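# Move the earliest-lettered box into the tote

## Task

Find the box in this office whose top letter comes earliest alphabetically and place it inside the tote near the door, fully within the rim with no part overhanging, and put nothing else in the tote. The robot must not fall over or be left tilted, or the task fails.

## Robot and tools

ROBOT. A Hello Robot Stretch 3 with one arm. It has a two-wheel base (0.33 m long, 0.34 m wide, round rear) that can only drive straight or spin in place, with no sideways motion. The base pivots about the point midway between its drive wheels, 0.05 m back from the front edge. A mast carries a lift, and a telescoping arm reaches out to the robot's RIGHT side. To shift the gripper forward or back you drive the base. With the arm fully in and the wrist folded, the wrist pokes out up to 0.06 m past the right side and a spin sweeps a 0.28 m radius. An unfolded, level wrist reaches beyond that circle.

FRAMES. All distances are in metres. Base frame: origin on the floor between the drive wheels, x forward, y left, z up. hand_pose is reported in the base frame, at the point where the closed fingertips meet. With all wrist joints at 0, that frame's x points up, y points back along the arm toward the mast, and z points to the robot's rear. Odometry frame: the base frame as it was when the scene began. base_odometry counts wheel turns only, so slip shows up as travel. Heading is in rad, left positive, from -3.142 to 3.142.

TOOL move. It runs one action and returns state plus images. The action is either "base" and/or "joints" (optionally with "speeds", "pace", "contact_limits"), or {"servos": "reboot"} alone, which re-enables any servo that shut itself off so it holds in place. Calling move with no action just reports.
- base: an object with exactly one key, a relative offset from where the base last measured itself (or from its current spot if a move was still running). {"translate_m": d} drives d metres straight, forward positive, range -3 to 3. {"rotate_rad": d} spins d radians, left positive, range -6.4 to 6.4.
- joints: absolute targets, keyed by joint name, each a single number: lift_m 0 to 1.1 m; arm_m 0 to 0.52 m (extension); wrist_yaw_rad -1.345 to 4.42 (0 aims the gripper along the arm, positive swings it toward the front); wrist_pitch_rad -1.57 to 0.451 (0 level, negative tips fingertips down); wrist_roll_rad -2.911 to 2.918 (0 means fingers side by side, level); gripper_m -0.089 to 0.179 (bigger is wider; the fingertip gap is about 0.007 m under the value when almost closed and 0.025 m under it when fully open); head_pan_rad -3.953 to 1.73 (0 forward, positive left, -1.57 looks along the arm); head_tilt_rad -1.53 to 0.419 (0 level, negative down). The done tolerances are ±0.004 for lift, arm and gripper, ±0.02 for yaw and roll, ±0.05 for pitch, ±0.1 for the head.
- pace: "default" or "max". Top speeds default/max: translate_m 0.12/0.30 m/s, rotate_rad 0.76/1.90 rad/s, lift_m 0.11/0.15 m/s, arm_m 0.14/0.40 m/s. The base is capped at 0.10 m/s and 0.63 rad/s unless lift_m < 0.30, arm_m < 0.03 and wrist_yaw_rad > 2.54 all hold. speeds: per-key top speed (up to the max), used instead of pace. The gripper has a single speed.
- contact_limits: only for arm_m, lift_m, translate_m, rotate_rad, and only placed beside that key's own command. arm_m, translate_m, rotate_rad take a motor_effort percent (1 to 100); the motion halts when it is reached (arm negative when retracting; the base checks either wheel, either direction). lift_m takes {"down": n, "up": n} on a 1 to 100 scale of extra force beyond free motion; below about 12 it may trip with no contact. Without it, lift uses 32 to 47 down and 21 to 36 up. The base has no contact stop unless you set one.
- cameras: list from head_camera, nav_camera, wrist_camera, all; omitted or null means all, [] means none. An unknown name invalidates the call.
- blocking: true/omitted waits until everything is at rest; false returns in about 0.5 s while motion continues. A new move overrides only the joints or base it names.
Unknown keys make a call invalid; an out-of-range value gets it refused. A move ends with time_out after 14 s at most.

OTHER TOOLS. wait {seconds 0 to 10, cameras}: issues nothing and reports, returning early if moves finish. stop {cameras}: brakes all running motions, which then hold (and may keep pressing). zoom_image {camera, region [x0,y0,x1,y1]}: close-up of that camera's latest image, pixel coords from top-left, at most 504 by 504. finished_scene {scene}: ends the scene irreversibly; the goal must stay met with the robot idle.

ORDER RULE. If a move or wait is refused, or an uncommanded stop shows up during it, the reply's later move, wait and finished_scene calls are skipped. Invalid calls do not cause skipping.

RESULTS. "pictures" lists image order; frames may lag the state slightly. "move" reads done or the worst status. base_status/joint_status: moving, done, stopped, off_target (rested away from target, maybe still pushing), contact_stop (that joint goes slack until recommanded; a slack lift may sag or be pushed up by closing on a surface; with a base limit each wheel goes slack separately, which can turn the robot), time_out or torque_fault (target dropped). on_its_own notes uncommanded behaviour; "held at" is the target, not the reading. motor_effort: percent, positive toward higher values, bracket is last action's peak; wrist pitch peaks near 45 and roll near 72. A rest effort outside range suggests a load or contact. lidar_m: 12 distances from the base origin, sector 1 ahead, then counter-clockwise (4 left, 7 behind, 10 right); sees only a plane 0.17 m up, 0.15 to 12 m; "-" means nothing or something closer than 0.15 m; misses clear objects, thin legs; body blocks sector 5 and parts of 6, 9, 10. wrist_depth_mm (45 to 1000) and head_depth_mm (280 to 4000): 7x7 median depths, top-left first; "-" for out of range or blank. turned_by_wheels vs turned_by_imu: trust the IMU if they differ by over 0.15 rad. base_tilt in degrees (forward, right positive), about 4 degrees of fixed error.

CAMERAS. head_camera and nav_camera move with head pan/tilt. head_camera images need a clockwise quarter turn to be upright; nav_camera images a counterclockwise one. wrist_camera rides on the gripper.

GRIPPING. Command gripper_m smaller than the object to grasp (smaller squeezes harder; resend if the stall guard loosens it). Open at least 0.05 beyond the object width to release. Readings do not prove a grasp.

AVOID. Before folding the wrist (wrist_yaw_rad to 3.0) or unfolding it, keep lift_m in 0.32 to 0.95, wrist_pitch_rad -0.4, roll near 0; once folded the lift may drop to 0.25. If yaw is below -0.4, keep pitch at -0.5 or lower. Wrist and head have no contact stop; prolonged strain causes torque_fault, fixed by servos reboot. Pushing into something rigid with the gripper above about 0.45 m, or driving while holding or hooked on something fixed, can tip the robot; if tilt appears, back the gripper off. Avoid drops, releasing moving objects, slams, hard hits and heavy pushing. Loose objects may occasionally get nudged.

Each tool is called after "Request:" as name(argument=value, ...) on one line, values as JSON.

## Session

Request:
move()

Scene clock: 0.00 s.
base_odometry: x=+0.000 y=+0.000 heading=+0.000
turned_by_wheels: +0.000
turned_by_imu: +0.000
base_tilt: forward=+1.0 right=-0.1
lidar_m: 0.80 1.67 1.61 1.34 1.00 0.97 1.01 1.40 1.53 1.06 0.79 0.77
head_depth_mm: 723 721 721 719 718 715 717 / 769 768 768 764 764 763 762 / 821 821 819 818 816 815 815 / 884 878 876 874 879 872 871 / 948 944 944 942 942 938 935 / 2044 2152 2141 2178 2210 2205 2170 / 1930 1918 1938 1945 1954 1974 1973
base_status: not commanded
joint_positions: lift_m=+0.444 arm_m=+0.002 wrist_yaw_rad=+3.097 wrist_pitch_rad=-0.467 wrist_roll_rad=+0.000 gripper_m=+0.037 head_pan_rad=+0.000 head_tilt_rad=-0.002
joint_status: not commanded
measured_speeds: all 0
motor_effort: left_wheel=-0.3 right_wheel=+1.7 lift_m=+27.5 arm_m=-9.1 wrist_yaw_rad=+0.9 wrist_pitch_rad=+2.5 wrist_roll_rad=+0.7 gripper_m=-0.2 head_pan_rad=+0.6 head_tilt_rad=+6.0
hand_pose: x=-0.0114 y=+0.0710 z=+0.4454 quat_wxyz=(+0.179, +0.691, +0.148, +0.684) (m; base frame)
wrist_depth_mm: - - 146 - - - - / - - 158 - - - - / - - 172 - - - - / - 920 190 - - - - / 809 785 204 798 813 819 789 / 676 667 128 638 654 695 687 / 581 593 283 580 571 592 588
pictures: head_camera (sideways), nav_camera (sideways), wrist_camera
Images, in order (width x height): head_camera 896x504, nav_camera 672x504, wrist_camera 644x364.

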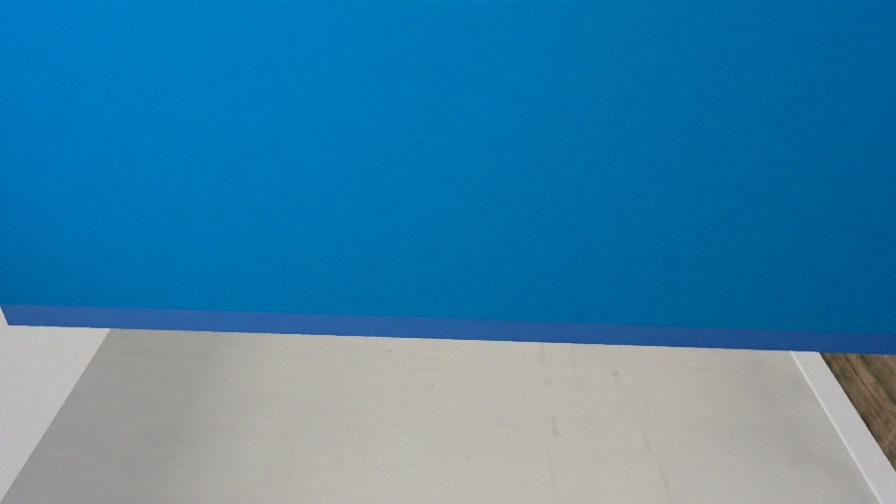

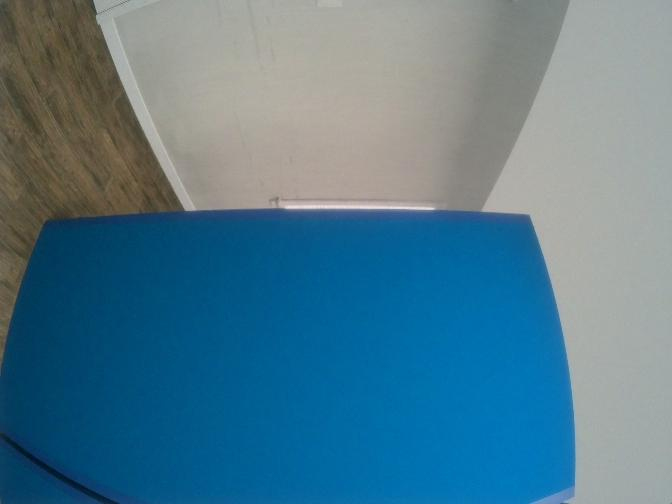

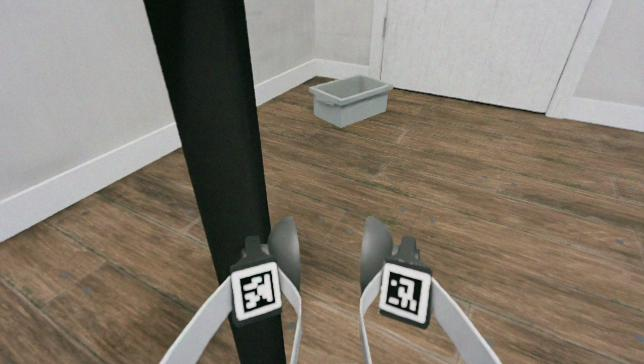

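Request:
move(joints={"head_pan_rad": 1.57, "head_tilt_rad": -0.4}, pace="max", cameras=["head_camera", "nav_camera"])

Request:
move(joints={"head_pan_rad": -1.57, "head_tilt_rad": -0.4}, pace="max", cameras=["head_camera", "nav_camera"])

Request:
move(joints={"head_pan_rad": -3.14, "head_tilt_rad": -0.4}, pace="max", cameras=["head_camera", "nav_camera"])

Scene clock: 6.77 s.
move: done
base_odometry: x=+0.000 y=+0.000 heading=+0.000
turned_by_wheels: +0.000
turned_by_imu: +0.001
base_tilt: forward=+0.9 right=-0.1
lidar_m: 0.80 1.68 1.61 1.34 1.00 0.97 1.01 1.40 1.53 1.06 0.79 0.76
head_depth_mm: 1437 1511 1590 1683 1810 1786 1456 / 1532 1613 1713 1818 1961 1714 1439 / 1562 1683 1801 1939 2104 1708 1445 / 1389 1491 1599 1748 1866 1767 1444 / 1240 1313 1410 1504 1633 1696 1435 / 1121 1181 1253 1334 1434 1528 1442 / 1012 1073 1131 1193 1268 1366 1415
base_status: not commanded
joint_positions: lift_m=+0.444 arm_m=+0.002 wrist_yaw_rad=+3.097 wrist_pitch_rad=-0.467 wrist_roll_rad=+0.000 gripper_m=+0.037 head_pan_rad=+1.605 head_tilt_rad=-0.399
joint_status: all done
measured_speeds: all 0
motor_effort: left_wheel=-0.4(0.6) right_wheel=+2.4(2.6) lift_m=+29.9(30.2) arm_m=-20.3(20.5) wrist_yaw_rad=+0.8(1.2) wrist_pitch_rad=+2.5(2.7) wrist_roll_rad=+0.8(0.9) gripper_m=-0.3(1.0) head_pan_rad=-1.3(5.0) head_tilt_rad=-2.5(5.7)
hand_pose: x=-0.0114 y=+0.0710 z=+0.4454 quat_wxyz=(+0.179, +0.691, +0.148, +0.684) (m; base frame)
wrist_depth_mm: - - 146 - - - - / - - 158 - - - - / - - 172 - - - - / - 973 189 - - - - / 796 800 205 804 810 815 795 / 671 689 127 638 654 685 677 / 577 600 283 590 572 591 593
pictures: head_camera (sideways), nav_camera (sideways)
Images, in order (width x height): head_camera 896x504, nav_camera 672x504.

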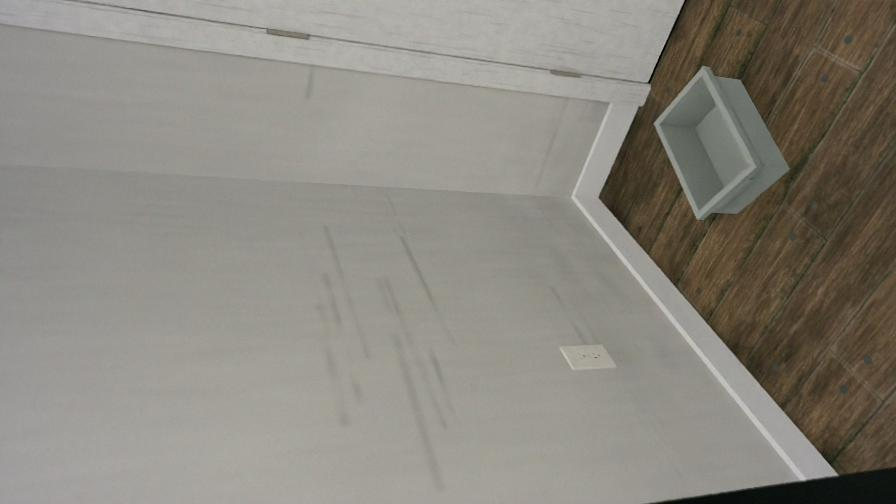

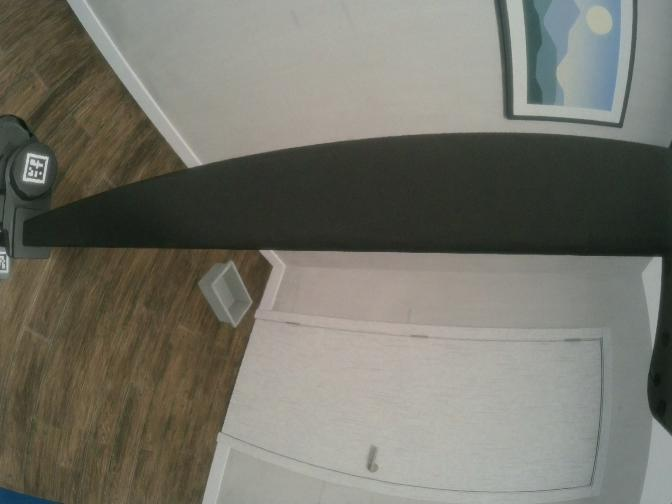

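Scene clock: 9.47 s.
move: done
base_odometry: x=+0.000 y=+0.000 heading=+0.000
turned_by_wheels: +0.000
turned_by_imu: +0.000
base_tilt: forward=+1.1 right=-0.2
lidar_m: 0.80 1.68 1.60 1.35 1.00 0.97 1.01 1.40 1.53 1.06 0.79 0.77
head_depth_mm: 1842 1994 1775 2174 2221 1756 1451 / 1578 1731 1784 2151 2167 1765 1443 / 1336 1451 1567 1757 1950 1769 1455 / 1163 1240 1337 1453 1577 1679 1437 / 1018 1082 1153 1243 1345 1454 1433 / 911 964 1017 1089 1163 1257 1334 / 823 867 908 964 1024 1091 1167
base_status: not commanded
joint_positions: lift_m=+0.444 arm_m=+0.002 wrist_yaw_rad=+3.097 wrist_pitch_rad=-0.467 wrist_roll_rad=+0.000 gripper_m=+0.037 head_pan_rad=-1.586 head_tilt_rad=-0.400
joint_status: all done
measured_speeds: translate_m=+0.000 rotate_rad=+0.000 lift_m=+0.000 arm_m=+0.000 wrist_yaw_rad=+0.000 wrist_pitch_rad=+0.000 wrist_roll_rad=+0.000 head_pan_rad=+0.024 head_tilt_rad=+0.000
motor_effort: left_wheel=-0.5(0.6) right_wheel=+2.5(2.8) lift_m=+30.4(30.8) arm_m=-20.3(20.8) wrist_yaw_rad=+0.6(1.4) wrist_pitch_rad=+2.3(2.8) wrist_roll_rad=+0.6(1.1) gripper_m=-0.8(1.2) head_pan_rad=+3.2(5.6) head_tilt_rad=-2.3(3.8)
hand_pose: x=-0.0114 y=+0.0710 z=+0.4454 quat_wxyz=(+0.179, +0.691, +0.148, +0.684) (m; base frame)
wrist_depth_mm: - - 146 - - - - / - - 158 - - - - / - - 173 - - - - / - 930 189 - - - - / 808 798 203 797 792 791 790 / 685 675 128 647 665 674 670 / 588 603 282 581 579 591 590
pictures: head_camera (sideways), nav_camera (sideways)
Images, in order (width x height): head_camera 896x504, nav_camera 672x504.

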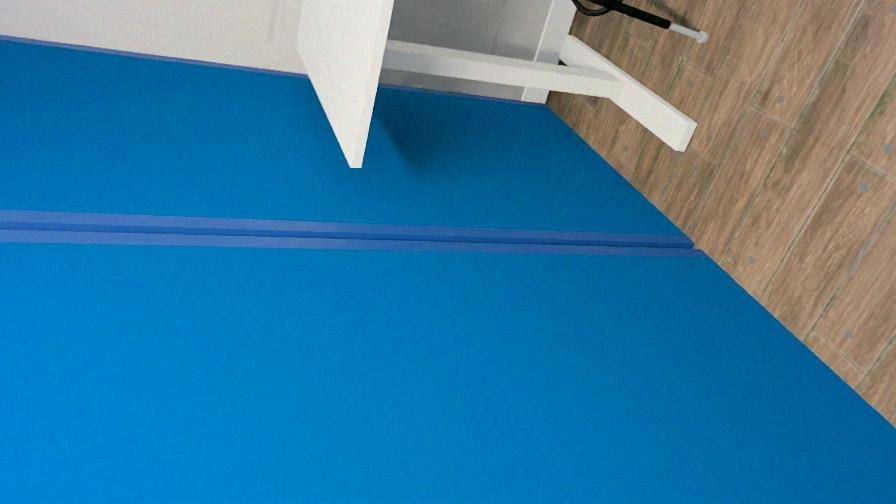

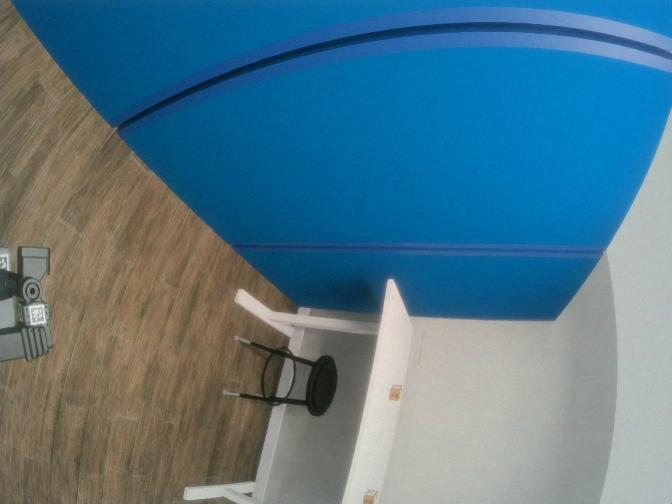

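Scene clock: 10.50 s.
move: done
base_odometry: x=+0.000 y=+0.000 heading=+0.000
turned_by_wheels: +0.000
turned_by_imu: +0.000
base_tilt: forward=+0.7 right=-0.2
lidar_m: 0.80 1.67 1.60 1.34 1.00 0.97 1.01 1.40 1.53 1.06 0.79 0.77
head_depth_mm: 829 875 929 987 1054 1135 1220 / 874 922 985 1051 1135 1219 1311 / 922 979 1042 1116 1207 1312 1382 / 974 1039 1123 1201 1308 1430 1435 / 1037 1110 1193 1298 1413 1557 1434 / 1107 1191 1291 1412 1562 1660 1433 / 1186 1286 1395 1557 1718 1749 1443
base_status: not commanded
joint_positions: lift_m=+0.444 arm_m=+0.002 wrist_yaw_rad=+3.097 wrist_pitch_rad=-0.467 wrist_roll_rad=+0.000 gripper_m=+0.037 head_pan_rad=-3.179 head_tilt_rad=-0.400
joint_status: all done
measured_speeds: all 0
motor_effort: left_wheel=-0.5(0.6) right_wheel=+2.7(2.7) lift_m=+30.7(30.7) arm_m=-20.4(20.6) wrist_yaw_rad=+0.8(1.1) wrist_pitch_rad=+2.6(2.8) wrist_roll_rad=+0.9(1.1) gripper_m=-0.6(1.0) head_pan_rad=+0.1(5.7) head_tilt_rad=-1.7(4.9)
hand_pose: x=-0.0114 y=+0.0710 z=+0.4454 quat_wxyz=(+0.179, +0.691, +0.148, +0.684) (m; base frame)
wrist_depth_mm: - - 146 - - - - / - - 159 - - - - / - - 172 - - - - / - 931 190 - - - - / 801 798 206 810 798 807 806 / 679 668 128 644 655 682 676 / 588 603 282 581 580 588 574
pictures: head_camera (sideways), nav_camera (sideways)
Images, in order (width x height): head_camera 896x504, nav_camera 672x504.

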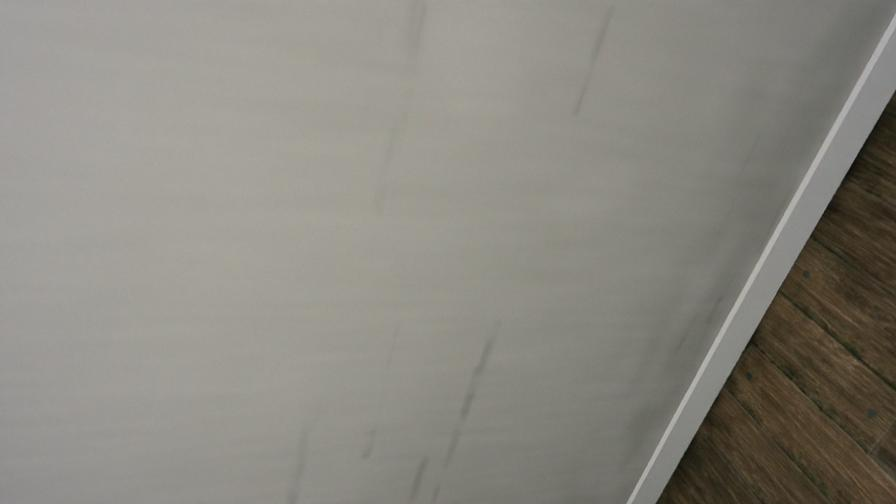

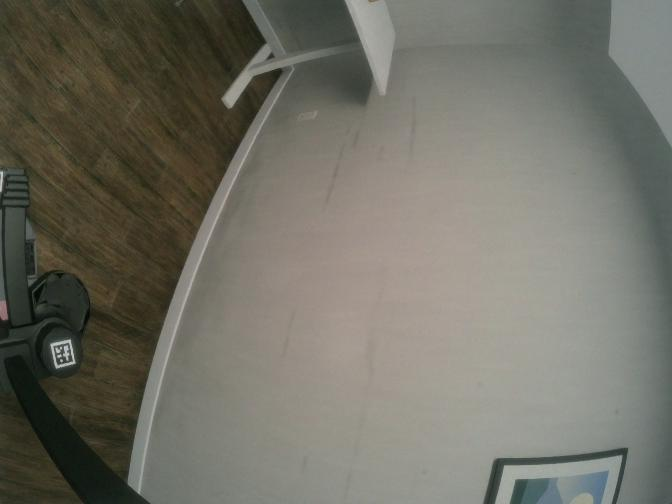

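Request:
move(joints={"head_pan_rad": -2.2, "head_tilt_rad": -0.25}, pace="max", cameras=["head_camera", "nav_camera"])

Request:
move(joints={"head_pan_rad": 0.7, "head_tilt_rad": -0.25}, pace="max", cameras=["nav_camera"])

Scene clock: 16.17 s.
move: done
base_odometry: x=+0.000 y=+0.000 heading=+0.000
turned_by_wheels: +0.000
turned_by_imu: +0.001
base_tilt: forward=+0.9 right=+0.0
lidar_m: 0.80 1.67 1.60 1.34 0.99 0.97 1.01 1.40 1.53 1.06 0.79 0.77
head_depth_mm: 1891 1975 2066 1781 2252 1976 1678 / 1907 1963 2071 1693 2271 2136 1662 / 1900 1994 2036 1752 2277 2147 1659 / 1886 1962 2052 1719 2281 2025 1657 / 1888 1972 2052 1891 2008 2045 1645 / 1894 1966 2050 1868 2273 2029 1641 / 1911 1986 2076 1756 2231 1927 1636
base_status: not commanded
joint_positions: lift_m=+0.444 arm_m=+0.002 wrist_yaw_rad=+3.097 wrist_pitch_rad=-0.467 wrist_roll_rad=+0.000 gripper_m=+0.037 head_pan_rad=-2.177 head_tilt_rad=-0.254
joint_status: all done
measured_speeds: all 0
motor_effort: left_wheel=-0.2(0.6) right_wheel=+2.0(2.9) lift_m=+29.8(30.6) arm_m=-19.7(20.3) wrist_yaw_rad=+0.8(1.5) wrist_pitch_rad=+2.4(2.7) wrist_roll_rad=+0.8(1.0) gripper_m=-0.9(1.2) head_pan_rad=+0.5(5.0) head_tilt_rad=+4.6(7.2)
hand_pose: x=-0.0114 y=+0.0710 z=+0.4454 quat_wxyz=(+0.179, +0.691, +0.148, +0.684) (m; base frame)
wrist_depth_mm: - - 146 - - - - / - - 158 - - - - / - - 172 - - - - / - 945 190 - - - - / 791 797 205 805 794 789 807 / 680 670 128 644 664 673 674 / 589 603 283 584 571 593 586
pictures: head_camera (sideways), nav_camera (sideways)
Images, in order (width x height): head_camera 896x504, nav_camera 672x504.

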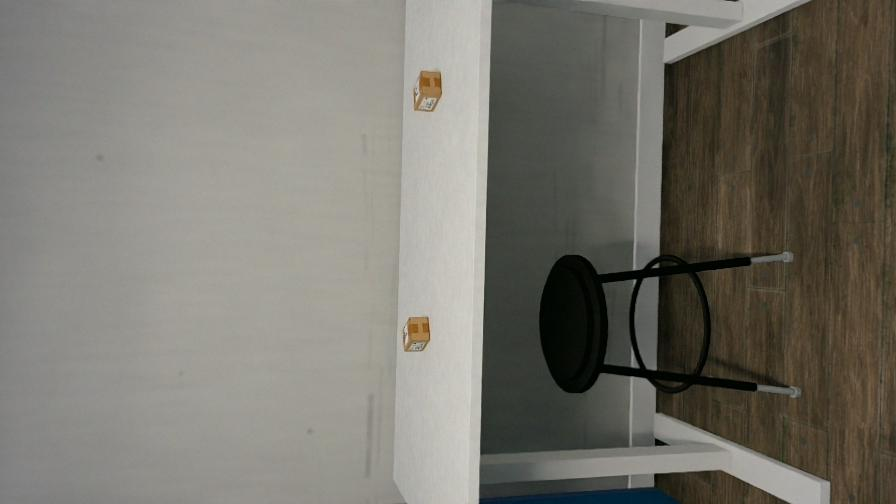

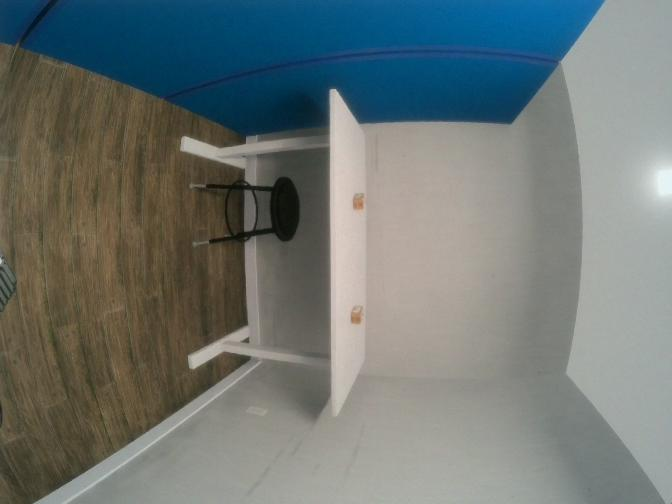

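Scene clock: 19.00 s.
move: done
base_odometry: x=+0.000 y=+0.000 heading=+0.000
turned_by_wheels: +0.000
turned_by_imu: +0.000
base_tilt: forward=+1.0 right=-0.1
lidar_m: 0.80 1.67 1.60 1.34 1.00 0.96 1.01 1.40 1.54 1.06 0.79 0.77
head_depth_mm: 1564 1654 1745 1834 1926 2040 1666 / 1539 1614 1694 1772 1897 1992 1666 / 1498 1552 1652 1721 1830 1916 1663 / 1474 1539 1605 1694 1787 1855 1645 / 1419 1485 1562 1625 1698 1786 1657 / 1388 1445 1512 1579 1682 1760 1632 / 1347 1406 1471 1538 1601 1714 1642
base_status: not commanded
joint_positions: lift_m=+0.444 arm_m=+0.002 wrist_yaw_rad=+3.097 wrist_pitch_rad=-0.467 wrist_roll_rad=+0.000 gripper_m=+0.037 head_pan_rad=+0.716 head_tilt_rad=-0.250
joint_status: all done
measured_speeds: translate_m=+0.000 rotate_rad=+0.000 lift_m=+0.000 arm_m=+0.000 wrist_yaw_rad=+0.000 wrist_pitch_rad=+0.000 wrist_roll_rad=+0.000 head_pan_rad=-0.024 head_tilt_rad=+0.000
motor_effort: left_wheel=-0.4(0.6) right_wheel=+2.0(2.8) lift_m=+30.0(30.3) arm_m=-19.2(20.2) wrist_yaw_rad=+0.8(1.5) wrist_pitch_rad=+2.5(2.9) wrist_roll_rad=+1.0(1.1) gripper_m=+0.6(1.0) head_pan_rad=-3.3(5.6) head_tilt_rad=+5.1(6.2)
hand_pose: x=-0.0114 y=+0.0710 z=+0.4454 quat_wxyz=(+0.179, +0.691, +0.148, +0.684) (m; base frame)
wrist_depth_mm: - - 147 - - - - / - - 159 - - - - / - - 172 - - - - / - 950 189 - - - - / 795 788 205 796 787 804 799 / 687 672 128 632 673 689 687 / 589 600 283 585 571 591 590
pictures: nav_camera (sideways)
Images, in order (width x height): nav_camera 672x504.

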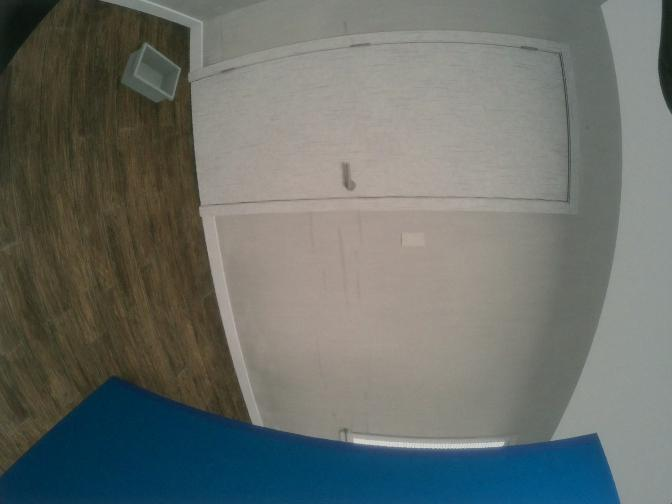

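Request:
move(joints={"head_pan_rad": -2.2, "head_tilt_rad": -0.3}, pace="max", cameras=["head_camera"])

Request:
zoom_image(camera="head_camera", region=[340, 40, 480, 160])

Request:
zoom_image(camera="head_camera", region=[340, 280, 480, 400])

Scene clock: 25.07 s.
move: done
base_odometry: x=+0.000 y=+0.000 heading=+0.000
turned_by_wheels: +0.000
turned_by_imu: +0.001
base_tilt: forward=+1.0 right=-0.2
lidar_m: 0.80 1.68 1.60 1.35 1.00 0.97 1.01 1.40 1.53 1.06 0.79 0.77
head_depth_mm: 1883 1991 2092 1793 2312 1956 1591 / 1876 1974 2086 1704 2372 1998 1593 / 1873 1972 2071 1780 2380 1988 1578 / 1871 1965 2052 1767 2311 2010 1564 / 1879 1970 2059 1752 1847 1927 1576 / 1879 1968 2056 1743 2248 1900 1562 / 1837 1968 2040 1707 2267 1927 1552
base_status: not commanded
joint_positions: lift_m=+0.444 arm_m=+0.002 wrist_yaw_rad=+3.097 wrist_pitch_rad=-0.467 wrist_roll_rad=+0.000 gripper_m=+0.037 head_pan_rad=-2.216 head_tilt_rad=-0.299
joint_status: all done
measured_speeds: translate_m=+0.000 rotate_rad=+0.000 lift_m=+0.000 arm_m=+0.000 wrist_yaw_rad=+0.000 wrist_pitch_rad=+0.000 wrist_roll_rad=+0.000 head_pan_rad=+0.024 head_tilt_rad=+0.000
motor_effort: left_wheel=-0.3(0.7) right_wheel=+2.1(3.0) lift_m=+29.5(29.9) arm_m=-19.2(19.8) wrist_yaw_rad=+0.6(1.3) wrist_pitch_rad=+2.5(2.8) wrist_roll_rad=+0.7(1.1) gripper_m=-0.7(1.5) head_pan_rad=+3.3(5.3) head_tilt_rad=-2.5(4.8)
hand_pose: x=-0.0114 y=+0.0710 z=+0.4454 quat_wxyz=(+0.179, +0.691, +0.148, +0.684) (m; base frame)
wrist_depth_mm: - - 146 - - - - / - - 158 - - - - / - - 172 - - - - / - 919 189 - - - - / 784 793 204 796 798 789 805 / 673 672 127 632 663 678 676 / 592 599 283 585 565 589 576
pictures: head_camera (sideways)
Images, in order (width x height): head_camera 896x504.

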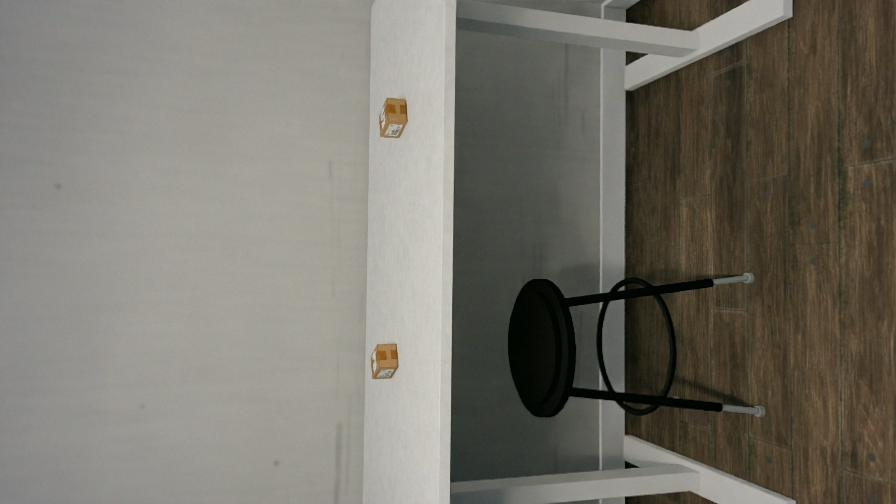

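Scaled by 3.600 from the camera's 896x504 image, which has a finer 1280x720 frame.

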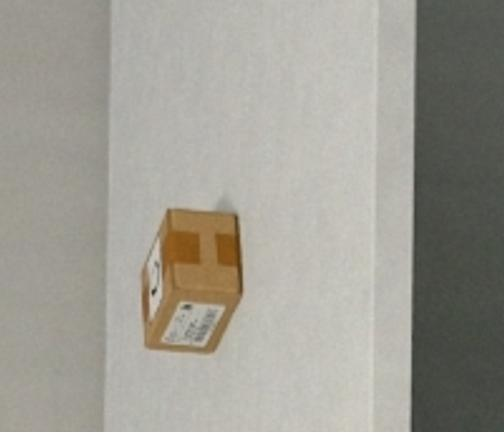

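Scaled by 3.600 from the camera's 896x504 image, which has a finer 1280x720 frame.

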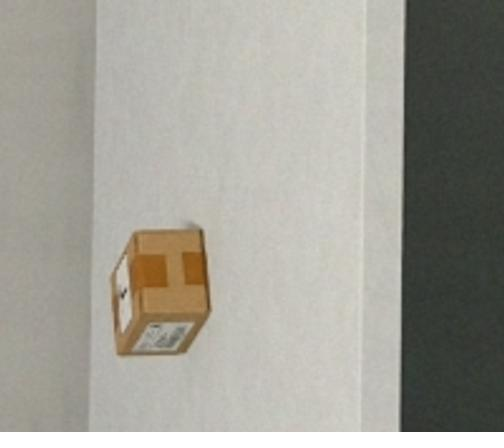

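Request:
move(base={"rotate_rad": 0.70}, joints={"lift_m": 0.26, "head_pan_rad": -0.9, "head_tilt_rad": -0.25}, pace="max", cameras=["nav_camera"])

Request:
move(base={"translate_m": 1.1}, pace="max", cameras=["head_camera", "nav_camera"])

Scene clock: 93.37 s.
move: done
base_odometry: x=+0.000 y=+0.000 heading=+0.700
turned_by_wheels: +0.700
turned_by_imu: +0.698
base_tilt: forward=+1.0 right=-0.3
lidar_m: 1.61 1.60 1.17 0.97 0.96 1.07 1.74 1.53 0.93 0.77 0.76 0.85
head_depth_mm: 632 657 682 712 747 776 814 / 657 683 712 740 776 816 855 / 684 712 743 777 818 854 901 / 710 743 775 811 855 899 952 / 743 776 814 851 898 950 999 / 778 814 853 900 945 1000 1072 / 814 860 899 956 2312 1940 1597
base_status: done
joint_positions: lift_m=+0.260 arm_m=+0.002 wrist_yaw_rad=+3.097 wrist_pitch_rad=-0.469 wrist_roll_rad=+0.000 gripper_m=+0.037 head_pan_rad=-0.885 head_tilt_rad=-0.252
joint_status: all done
measured_speeds: translate_m=+0.000 rotate_rad=+0.000 lift_m=+0.000 arm_m=+0.000 wrist_yaw_rad=+0.000 wrist_pitch_rad=+0.000 wrist_roll_rad=+0.000 head_pan_rad=-0.024 head_tilt_rad=+0.000
motor_effort: left_wheel=-8.5(14.9) right_wheel=+8.5(14.0) lift_m=+21.8(27.7) arm_m=-19.8(20.4) wrist_yaw_rad=+0.9(1.5) wrist_pitch_rad=+2.7(3.1) wrist_roll_rad=+0.8(1.0) gripper_m=+0.2(1.3) head_pan_rad=-3.6(5.4) head_tilt_rad=+4.0(6.9)
hand_pose: x=-0.0114 y=+0.0708 z=+0.2615 quat_wxyz=(+0.180, +0.691, +0.149, +0.684) (m; base frame)
wrist_depth_mm: - - 142 - - - - / - - 156 - - - - / 828 824 172 875 858 870 866 / 667 672 189 673 674 671 670 / 554 542 206 544 543 552 549 / 466 275 128 260 449 461 464 / 238 244 233 237 241 399 401
pictures: nav_camera (sideways)
Images, in order (width x height): nav_camera 672x504.

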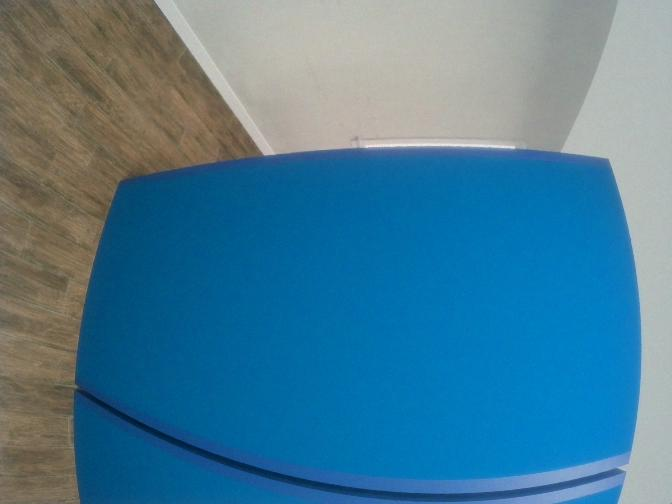

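Scene clock: 98.40 s.
move: done
base_odometry: x=+0.842 y=+0.708 heading=+0.700
turned_by_wheels: +0.000
turned_by_imu: +0.000
base_tilt: forward=+0.9 right=-0.2
lidar_m: 0.59 0.57 0.64 1.03 1.32 1.47 2.38 0.94 0.55 0.66 1.36 0.72
head_depth_mm: 2912 3064 3231 3288 3012 2151 1679 / 2317 2570 2877 3177 2902 2163 1656 / 1649 1785 1902 2042 2268 2099 1668 / 1314 1388 1458 1553 1679 1757 1640 / 1075 1122 1173 1236 1293 1366 1444 / 919 941 985 1026 1062 1115 1166 / 796 818 843 874 907 943 974
base_status: done
joint_positions: lift_m=+0.260 arm_m=+0.002 wrist_yaw_rad=+3.097 wrist_pitch_rad=-0.469 wrist_roll_rad=+0.000 gripper_m=+0.037 head_pan_rad=-0.900 head_tilt_rad=-0.249
joint_status: not commanded
measured_speeds: all 0
motor_effort: left_wheel=+2.5(12.8) right_wheel=+3.3(16.0) lift_m=+26.6(26.7) arm_m=-15.8(20.0) wrist_yaw_rad=+0.8(1.4) wrist_pitch_rad=+3.0(3.1) wrist_roll_rad=+0.8(1.1) gripper_m=-0.1(1.5) head_pan_rad=-2.7(4.8) head_tilt_rad=+4.1(5.8)
hand_pose: x=-0.0114 y=+0.0708 z=+0.2615 quat_wxyz=(+0.180, +0.691, +0.149, +0.684) (m; base frame)
wrist_depth_mm: - - 147 - - - - / - - 158 - - - - / 857 847 172 855 854 692 - / 660 669 191 669 672 642 524 / 551 551 205 543 548 551 529 / 467 275 128 260 449 462 465 / 238 245 233 239 243 401 403
pictures: head_camera (sideways), nav_camera (sideways)
Images, in order (width x height): head_camera 896x504, nav_camera 672x504.

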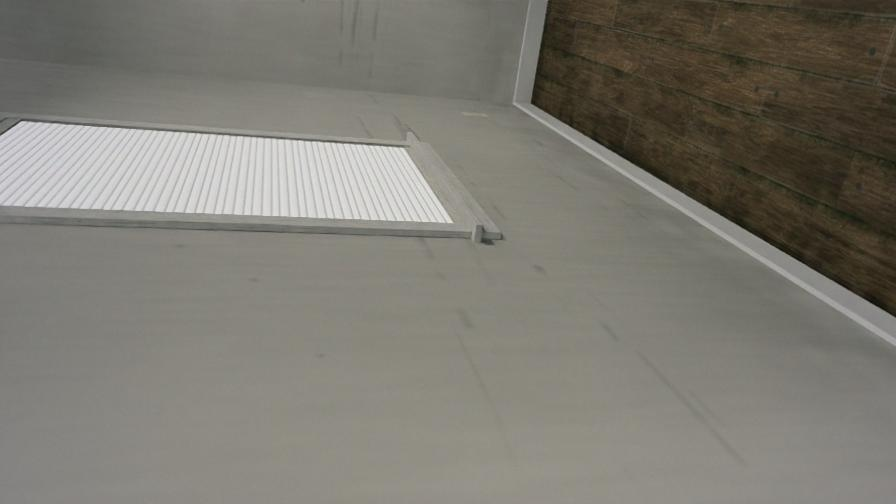

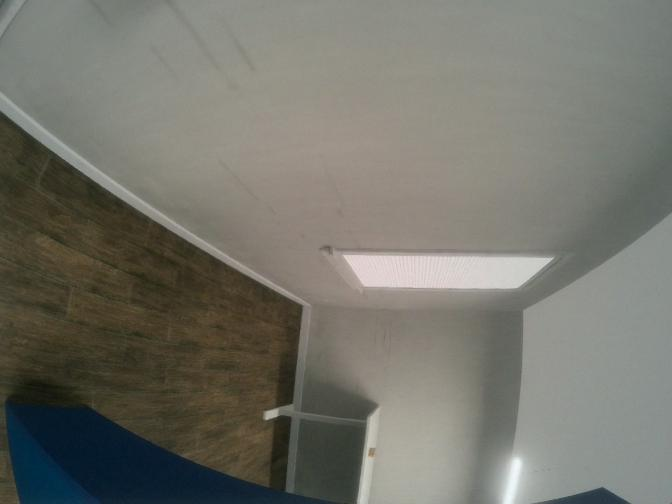

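Request:
move(joints={"head_pan_rad": -1.8, "head_tilt_rad": -0.3}, pace="max", cameras=["head_camera", "nav_camera"])

Scene clock: 101.73 s.
move: done
base_odometry: x=+0.842 y=+0.708 heading=+0.700
turned_by_wheels: +0.000
turned_by_imu: +0.000
base_tilt: forward=+1.0 right=-0.2
lidar_m: 0.59 0.57 0.64 1.02 1.32 1.47 2.38 0.94 0.55 0.66 1.36 0.72
head_depth_mm: 455 483 518 559 603 656 718 / 473 488 508 533 568 606 655 / 540 558 582 608 632 662 696 / 626 656 686 722 761 803 846 / 747 789 839 889 947 1005 1088 / 3151 3319 3433 3573 2682 1992 1558 / 3020 3143 3296 3451 2699 1983 1556
base_status: not commanded
joint_positions: lift_m=+0.260 arm_m=+0.002 wrist_yaw_rad=+3.097 wrist_pitch_rad=-0.469 wrist_roll_rad=+0.000 gripper_m=+0.037 head_pan_rad=-1.823 head_tilt_rad=-0.296
joint_status: all done
measured_speeds: all 0
motor_effort: left_wheel=+2.5(2.7) right_wheel=+3.4(4.1) lift_m=+29.6(29.8) arm_m=-14.0(14.6) wrist_yaw_rad=+1.2(1.2) wrist_pitch_rad=+2.9(3.1) wrist_roll_rad=+0.7(1.1) gripper_m=+0.1(1.0) head_pan_rad=-0.4(4.7) head_tilt_rad=-2.2(5.1)
hand_pose: x=-0.0114 y=+0.0708 z=+0.2615 quat_wxyz=(+0.180, +0.691, +0.149, +0.684) (m; base frame)
wrist_depth_mm: - - 146 - - - - / - - 157 - - - - / 875 862 171 849 868 685 - / 660 674 190 666 680 635 532 / 545 543 205 552 552 546 529 / 466 275 128 257 454 466 465 / 237 245 231 238 241 401 401
pictures: head_camera (sideways), nav_camera (sideways)
Images, in order (width x height): head_camera 896x504, nav_camera 672x504.

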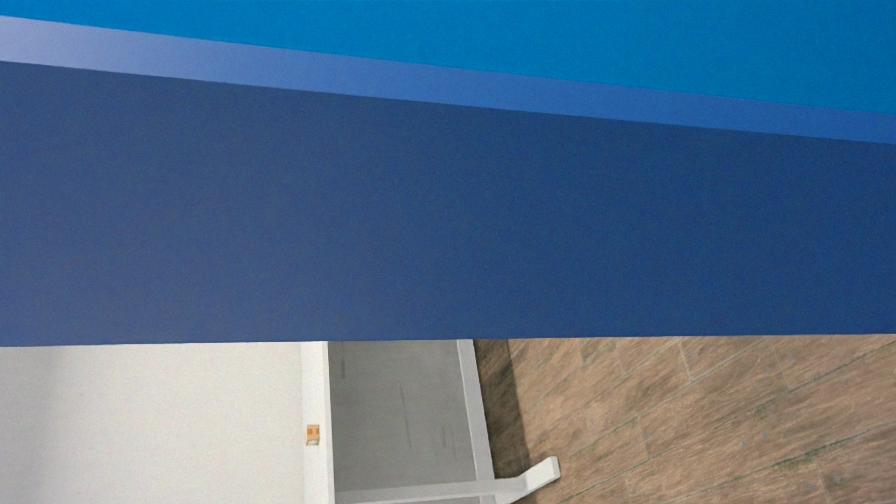

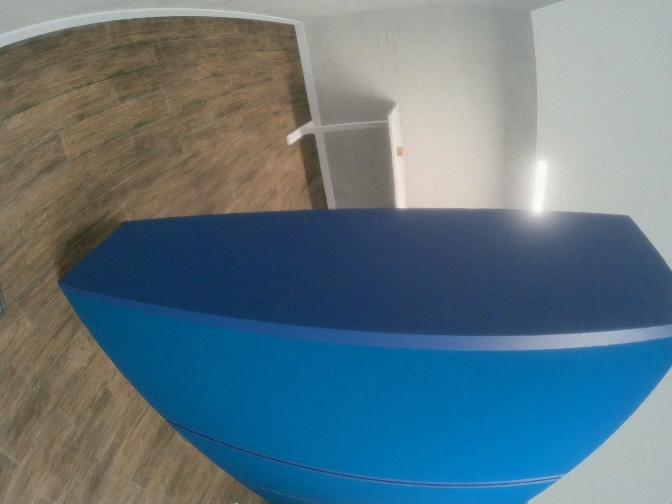

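Request:
move(base={"rotate_rad": -1.25}, joints={"head_pan_rad": -1.4, "head_tilt_rad": -0.25}, pace="max", cameras=[])

Request:
move(base={"translate_m": 0.95}, pace="max", cameras=["head_camera", "nav_camera"])

Scene clock: 108.57 s.
move: done
base_odometry: x=+0.842 y=+0.708 heading=-0.550
turned_by_wheels: -1.250
turned_by_imu: -1.244
base_tilt: forward=+1.1 right=-0.1
lidar_m: 2.30 0.84 0.62 0.57 0.59 0.81 1.32 1.38 1.88 1.59 0.59 0.55
head_depth_mm: 2706 2802 2891 2973 2882 2156 1673 / 2785 2866 2967 3122 2863 2154 1662 / 2768 2527 2701 3077 2852 2122 1654 / 1453 1543 1635 1751 1883 1946 1652 / 1061 1105 1159 1212 1282 1353 1431 / 838 865 897 929 969 1016 1053 / 691 711 733 755 776 802 834
base_status: done
joint_positions: lift_m=+0.260 arm_m=+0.002 wrist_yaw_rad=+3.097 wrist_pitch_rad=-0.469 wrist_roll_rad=+0.000 gripper_m=+0.037 head_pan_rad=-1.390 head_tilt_rad=-0.252
joint_status: all done
measured_speeds: all 0
motor_effort: left_wheel=+10.2(17.5) right_wheel=-8.1(15.5) lift_m=+27.5(30.6) arm_m=-20.6(20.6) wrist_yaw_rad=+0.9(1.4) wrist_pitch_rad=+2.6(3.1) wrist_roll_rad=+0.8(1.1) gripper_m=-1.2(1.2) head_pan_rad=-3.0(4.6) head_tilt_rad=+4.6(6.8)
hand_pose: x=-0.0114 y=+0.0708 z=+0.2615 quat_wxyz=(+0.180, +0.691, +0.149, +0.684) (m; base frame)
wrist_depth_mm: - - 143 - - - - / - - 156 - - - - / - - 171 - - - - / 636 647 190 668 669 670 668 / 543 546 205 545 550 558 550 / 462 277 127 259 455 459 460 / 240 243 231 239 242 402 398
pictures: none
No camera images: "cameras" was empty.

Scene clock: 113.10 s.
move: done
base_odometry: x=+1.652 y=+0.212 heading=-0.550
turned_by_wheels: +0.000
turned_by_imu: +0.000
base_tilt: forward=+0.9 right=-0.1
lidar_m: 2.11 0.84 0.62 0.59 0.62 0.84 2.26 0.52 0.38 0.38 3.05 2.11
head_depth_mm: 2688 1907 1982 1172 1226 1228 995 / 2768 2920 2989 3102 2870 2145 1621 / 2834 2973 3086 3139 2842 2137 1640 / 2926 3007 3112 3357 3004 2114 1649 / 2932 3089 3258 3423 2958 2081 1656 / 3025 3215 3357 3443 2966 2115 1646 / 3115 3293 3388 3576 2919 2112 1638
base_status: done
joint_positions: lift_m=+0.260 arm_m=+0.002 wrist_yaw_rad=+3.097 wrist_pitch_rad=-0.469 wrist_roll_rad=+0.000 gripper_m=+0.037 head_pan_rad=-1.400 head_tilt_rad=-0.250
joint_status: not commanded
measured_speeds: all 0
motor_effort: left_wheel=+6.7(20.9) right_wheel=-1.8(7.9) lift_m=+22.1(27.3) arm_m=-19.1(20.9) wrist_yaw_rad=+0.7(1.3) wrist_pitch_rad=+2.8(3.2) wrist_roll_rad=+0.8(1.2) gripper_m=-1.0(1.3) head_pan_rad=-2.2(4.3) head_tilt_rad=+4.4(5.3)
hand_pose: x=-0.0114 y=+0.0708 z=+0.2615 quat_wxyz=(+0.180, +0.691, +0.149, +0.684) (m; base frame)
wrist_depth_mm: - - 143 - - - - / - - 155 - - - - / - - 171 - - - - / 643 641 190 674 663 678 676 / 549 548 205 554 544 546 537 / 467 275 128 260 443 465 461 / 238 246 233 240 242 399 404
pictures: head_camera (sideways), nav_camera (sideways)
Images, in order (width x height): head_camera 896x504, nav_camera 672x504.

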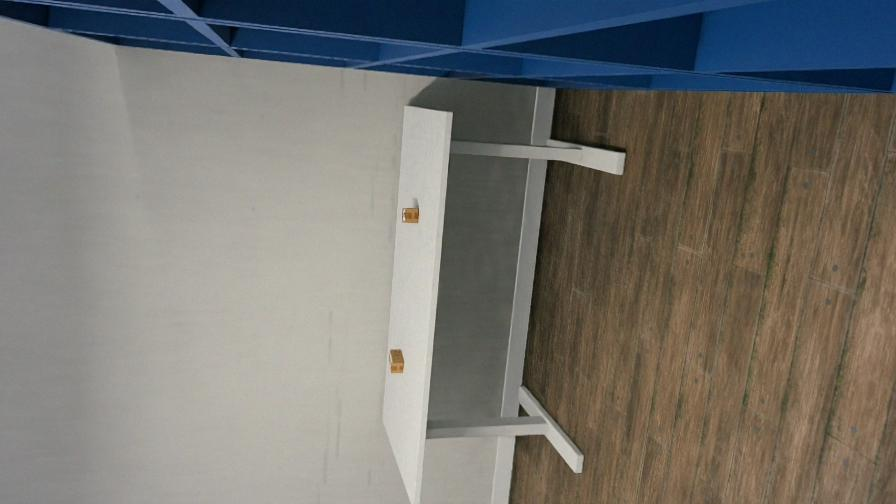

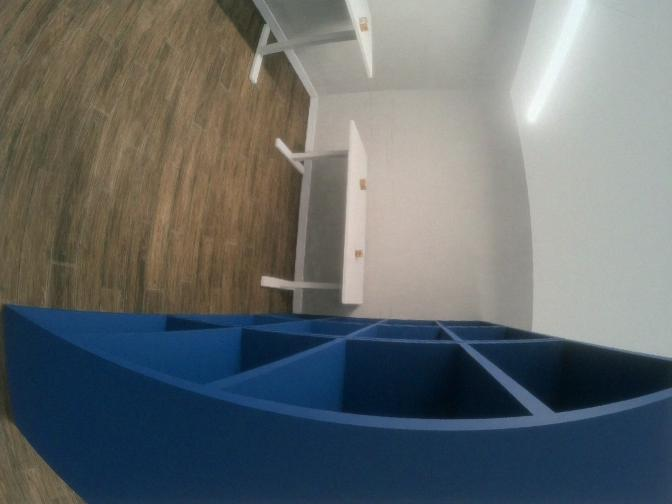

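Request:
move(joints={"head_pan_rad": -0.85, "head_tilt_rad": -0.3}, pace="max", cameras=["head_camera", "nav_camera"])

Scene clock: 116.23 s.
move: done
base_odometry: x=+1.652 y=+0.212 heading=-0.550
turned_by_wheels: +0.000
turned_by_imu: +0.000
base_tilt: forward=+1.0 right=-0.2
lidar_m: 2.11 0.84 0.62 0.59 0.62 0.84 2.25 0.52 0.38 0.38 3.05 2.11
head_depth_mm: 3099 3208 3353 3402 2793 2041 1591 / 3368 3475 3686 3712 2800 2026 1599 / 3428 3638 3819 3906 2744 1988 1593 / 3062 3211 3396 3574 2748 1995 1577 / 2827 2973 2896 3127 2728 1999 1575 / 2619 2710 2769 2994 2696 1969 1569 / 2421 2483 2562 2777 2670 1980 1573
base_status: not commanded
joint_positions: lift_m=+0.260 arm_m=+0.002 wrist_yaw_rad=+3.097 wrist_pitch_rad=-0.469 wrist_roll_rad=+0.000 gripper_m=+0.037 head_pan_rad=-0.844 head_tilt_rad=-0.294
joint_status: all done
measured_speeds: all 0
motor_effort: left_wheel=+6.6(6.8) right_wheel=-1.7(2.1) lift_m=+25.6(25.9) arm_m=-18.2(18.5) wrist_yaw_rad=+0.5(1.2) wrist_pitch_rad=+2.7(3.1) wrist_roll_rad=+0.8(1.0) gripper_m=+1.1(1.1) head_pan_rad=+1.6(4.8) head_tilt_rad=-1.9(5.3)
hand_pose: x=-0.0114 y=+0.0708 z=+0.2615 quat_wxyz=(+0.180, +0.691, +0.149, +0.684) (m; base frame)
wrist_depth_mm: - - 143 - - - - / - - 155 - - - - / - - 172 - - - - / 645 642 189 670 685 665 682 / 542 541 206 547 549 553 556 / 461 275 128 260 450 466 463 / 239 244 232 239 241 401 398
pictures: head_camera (sideways), nav_camera (sideways)
Images, in order (width x height): head_camera 896x504, nav_camera 672x504.

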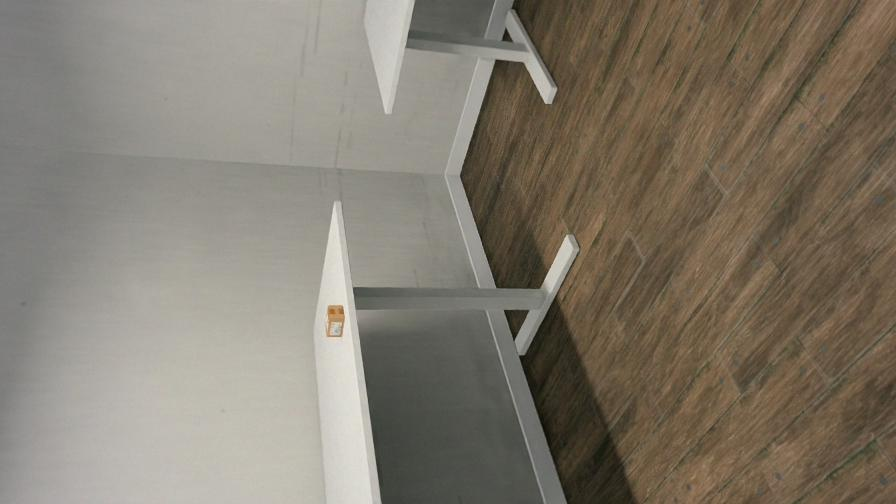

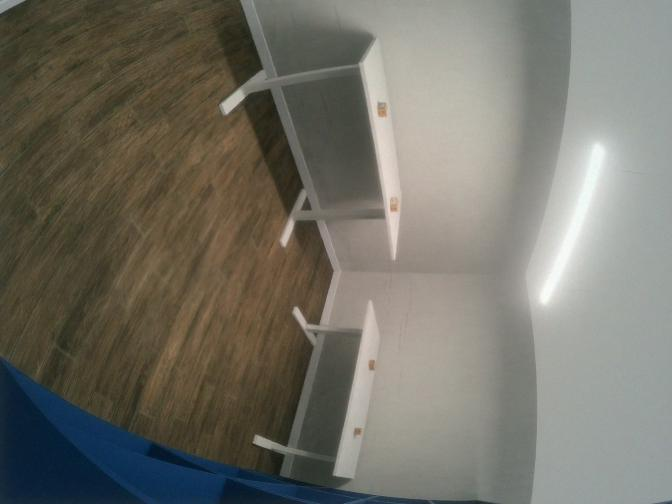

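Request:
move(base={"rotate_rad": -0.9}, joints={"head_pan_rad": 0.6, "head_tilt_rad": -0.3}, pace="max", cameras=[])

Request:
move(base={"translate_m": 1.6}, pace="max", cameras=["head_camera", "nav_camera"])

Scene clock: 143.50 s.
move: done
base_odometry: x=+1.652 y=+0.212 heading=-1.449
turned_by_wheels: -0.900
turned_by_imu: -0.895
base_tilt: forward=+0.9 right=-0.2
lidar_m: 2.70 2.11 1.48 0.74 0.60 0.59 0.65 1.01 2.27 0.46 0.37 1.25
head_depth_mm: 2358 2479 2628 2837 2757 2003 1595 / 2317 2466 2538 2774 2687 1998 1585 / 2269 2423 2470 2717 2745 1986 1584 / 2223 2363 2459 2626 2490 1959 1564 / 2147 2286 2390 2560 2649 1989 1553 / 2150 2246 2400 2497 2601 1962 1578 / 2130 2181 2327 2466 2530 1962 1572
base_status: done
joint_positions: lift_m=+0.260 arm_m=+0.002 wrist_yaw_rad=+3.097 wrist_pitch_rad=-0.469 wrist_roll_rad=+0.000 gripper_m=+0.037 head_pan_rad=+0.616 head_tilt_rad=-0.301
joint_status: all done
measured_speeds: translate_m=+0.000 rotate_rad=+0.000 lift_m=+0.000 arm_m=+0.000 wrist_yaw_rad=+0.000 wrist_pitch_rad=+0.000 wrist_roll_rad=+0.000 head_pan_rad=-0.024 head_tilt_rad=+0.000
motor_effort: left_wheel=+8.9(17.9) right_wheel=-9.2(15.1) lift_m=+29.7(30.5) arm_m=-19.7(20.3) wrist_yaw_rad=+0.5(1.5) wrist_pitch_rad=+2.9(3.0) wrist_roll_rad=+0.8(1.2) gripper_m=+0.0(1.2) head_pan_rad=-4.4(4.7) head_tilt_rad=+0.1(3.3)
hand_pose: x=-0.0114 y=+0.0708 z=+0.2615 quat_wxyz=(+0.180, +0.691, +0.149, +0.684) (m; base frame)
wrist_depth_mm: - - 143 - - - - / - - 156 - - - - / - - 172 866 858 855 861 / - - 190 672 670 666 681 / 507 546 205 537 549 549 555 / 462 276 128 259 447 460 463 / 239 245 232 239 241 405 399
pictures: none
No camera images: "cameras" was empty.

Scene clock: 150.23 s.
move: done
base_odometry: x=+1.846 y=-1.376 heading=-1.449
turned_by_wheels: +0.000
turned_by_imu: -0.001
base_tilt: forward=+0.9 right=-0.2
lidar_m: 1.85 1.17 1.50 1.22 1.84 1.83 1.36 1.41 1.07 1.43 1.67 1.54
head_depth_mm: 1414 1501 1594 1197 1813 1916 1590 / 1382 1456 1557 1182 888 1342 1452 / 1359 1435 1525 1178 887 1833 1570 / 1329 1385 1476 1171 810 1792 1565 / 1305 1369 1453 1154 826 1742 1574 / 1269 1337 1414 1147 820 1678 1546 / 1236 1306 1382 1144 773 1634 1567
base_status: done
joint_positions: lift_m=+0.260 arm_m=+0.002 wrist_yaw_rad=+3.097 wrist_pitch_rad=-0.469 wrist_roll_rad=+0.000 gripper_m=+0.037 head_pan_rad=+0.600 head_tilt_rad=-0.301
joint_status: not commanded
measured_speeds: all 0
motor_effort: left_wheel=+8.7(17.8) right_wheel=-2.4(11.8) lift_m=+24.6(29.9) arm_m=-12.6(20.0) wrist_yaw_rad=+0.2(1.4) wrist_pitch_rad=+2.8(3.1) wrist_roll_rad=+0.8(1.2) gripper_m=-0.2(1.4) head_pan_rad=-3.4(4.4) head_tilt_rad=-0.5(1.5)
hand_pose: x=-0.0114 y=+0.0708 z=+0.2615 quat_wxyz=(+0.180, +0.691, +0.149, +0.684) (m; base frame)
wrist_depth_mm: - - 146 - - - - / - - 158 - - - - / 854 865 172 861 878 861 861 / 663 668 190 666 666 663 671 / 547 549 205 554 544 548 538 / 453 275 127 260 453 470 463 / 236 244 233 238 241 398 404
pictures: head_camera (sideways), nav_camera (sideways)
Images, in order (width x height): head_camera 896x504, nav_camera 672x504.

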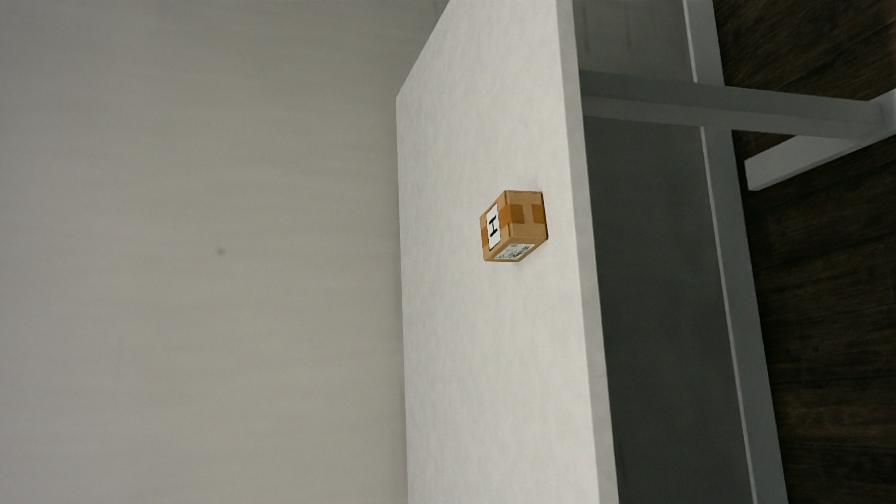

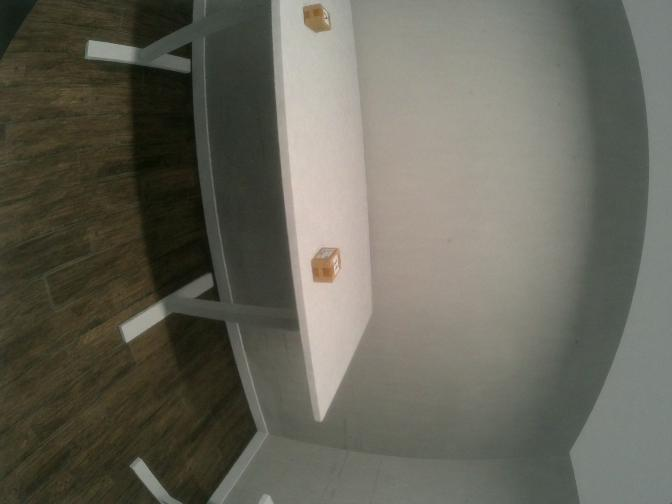

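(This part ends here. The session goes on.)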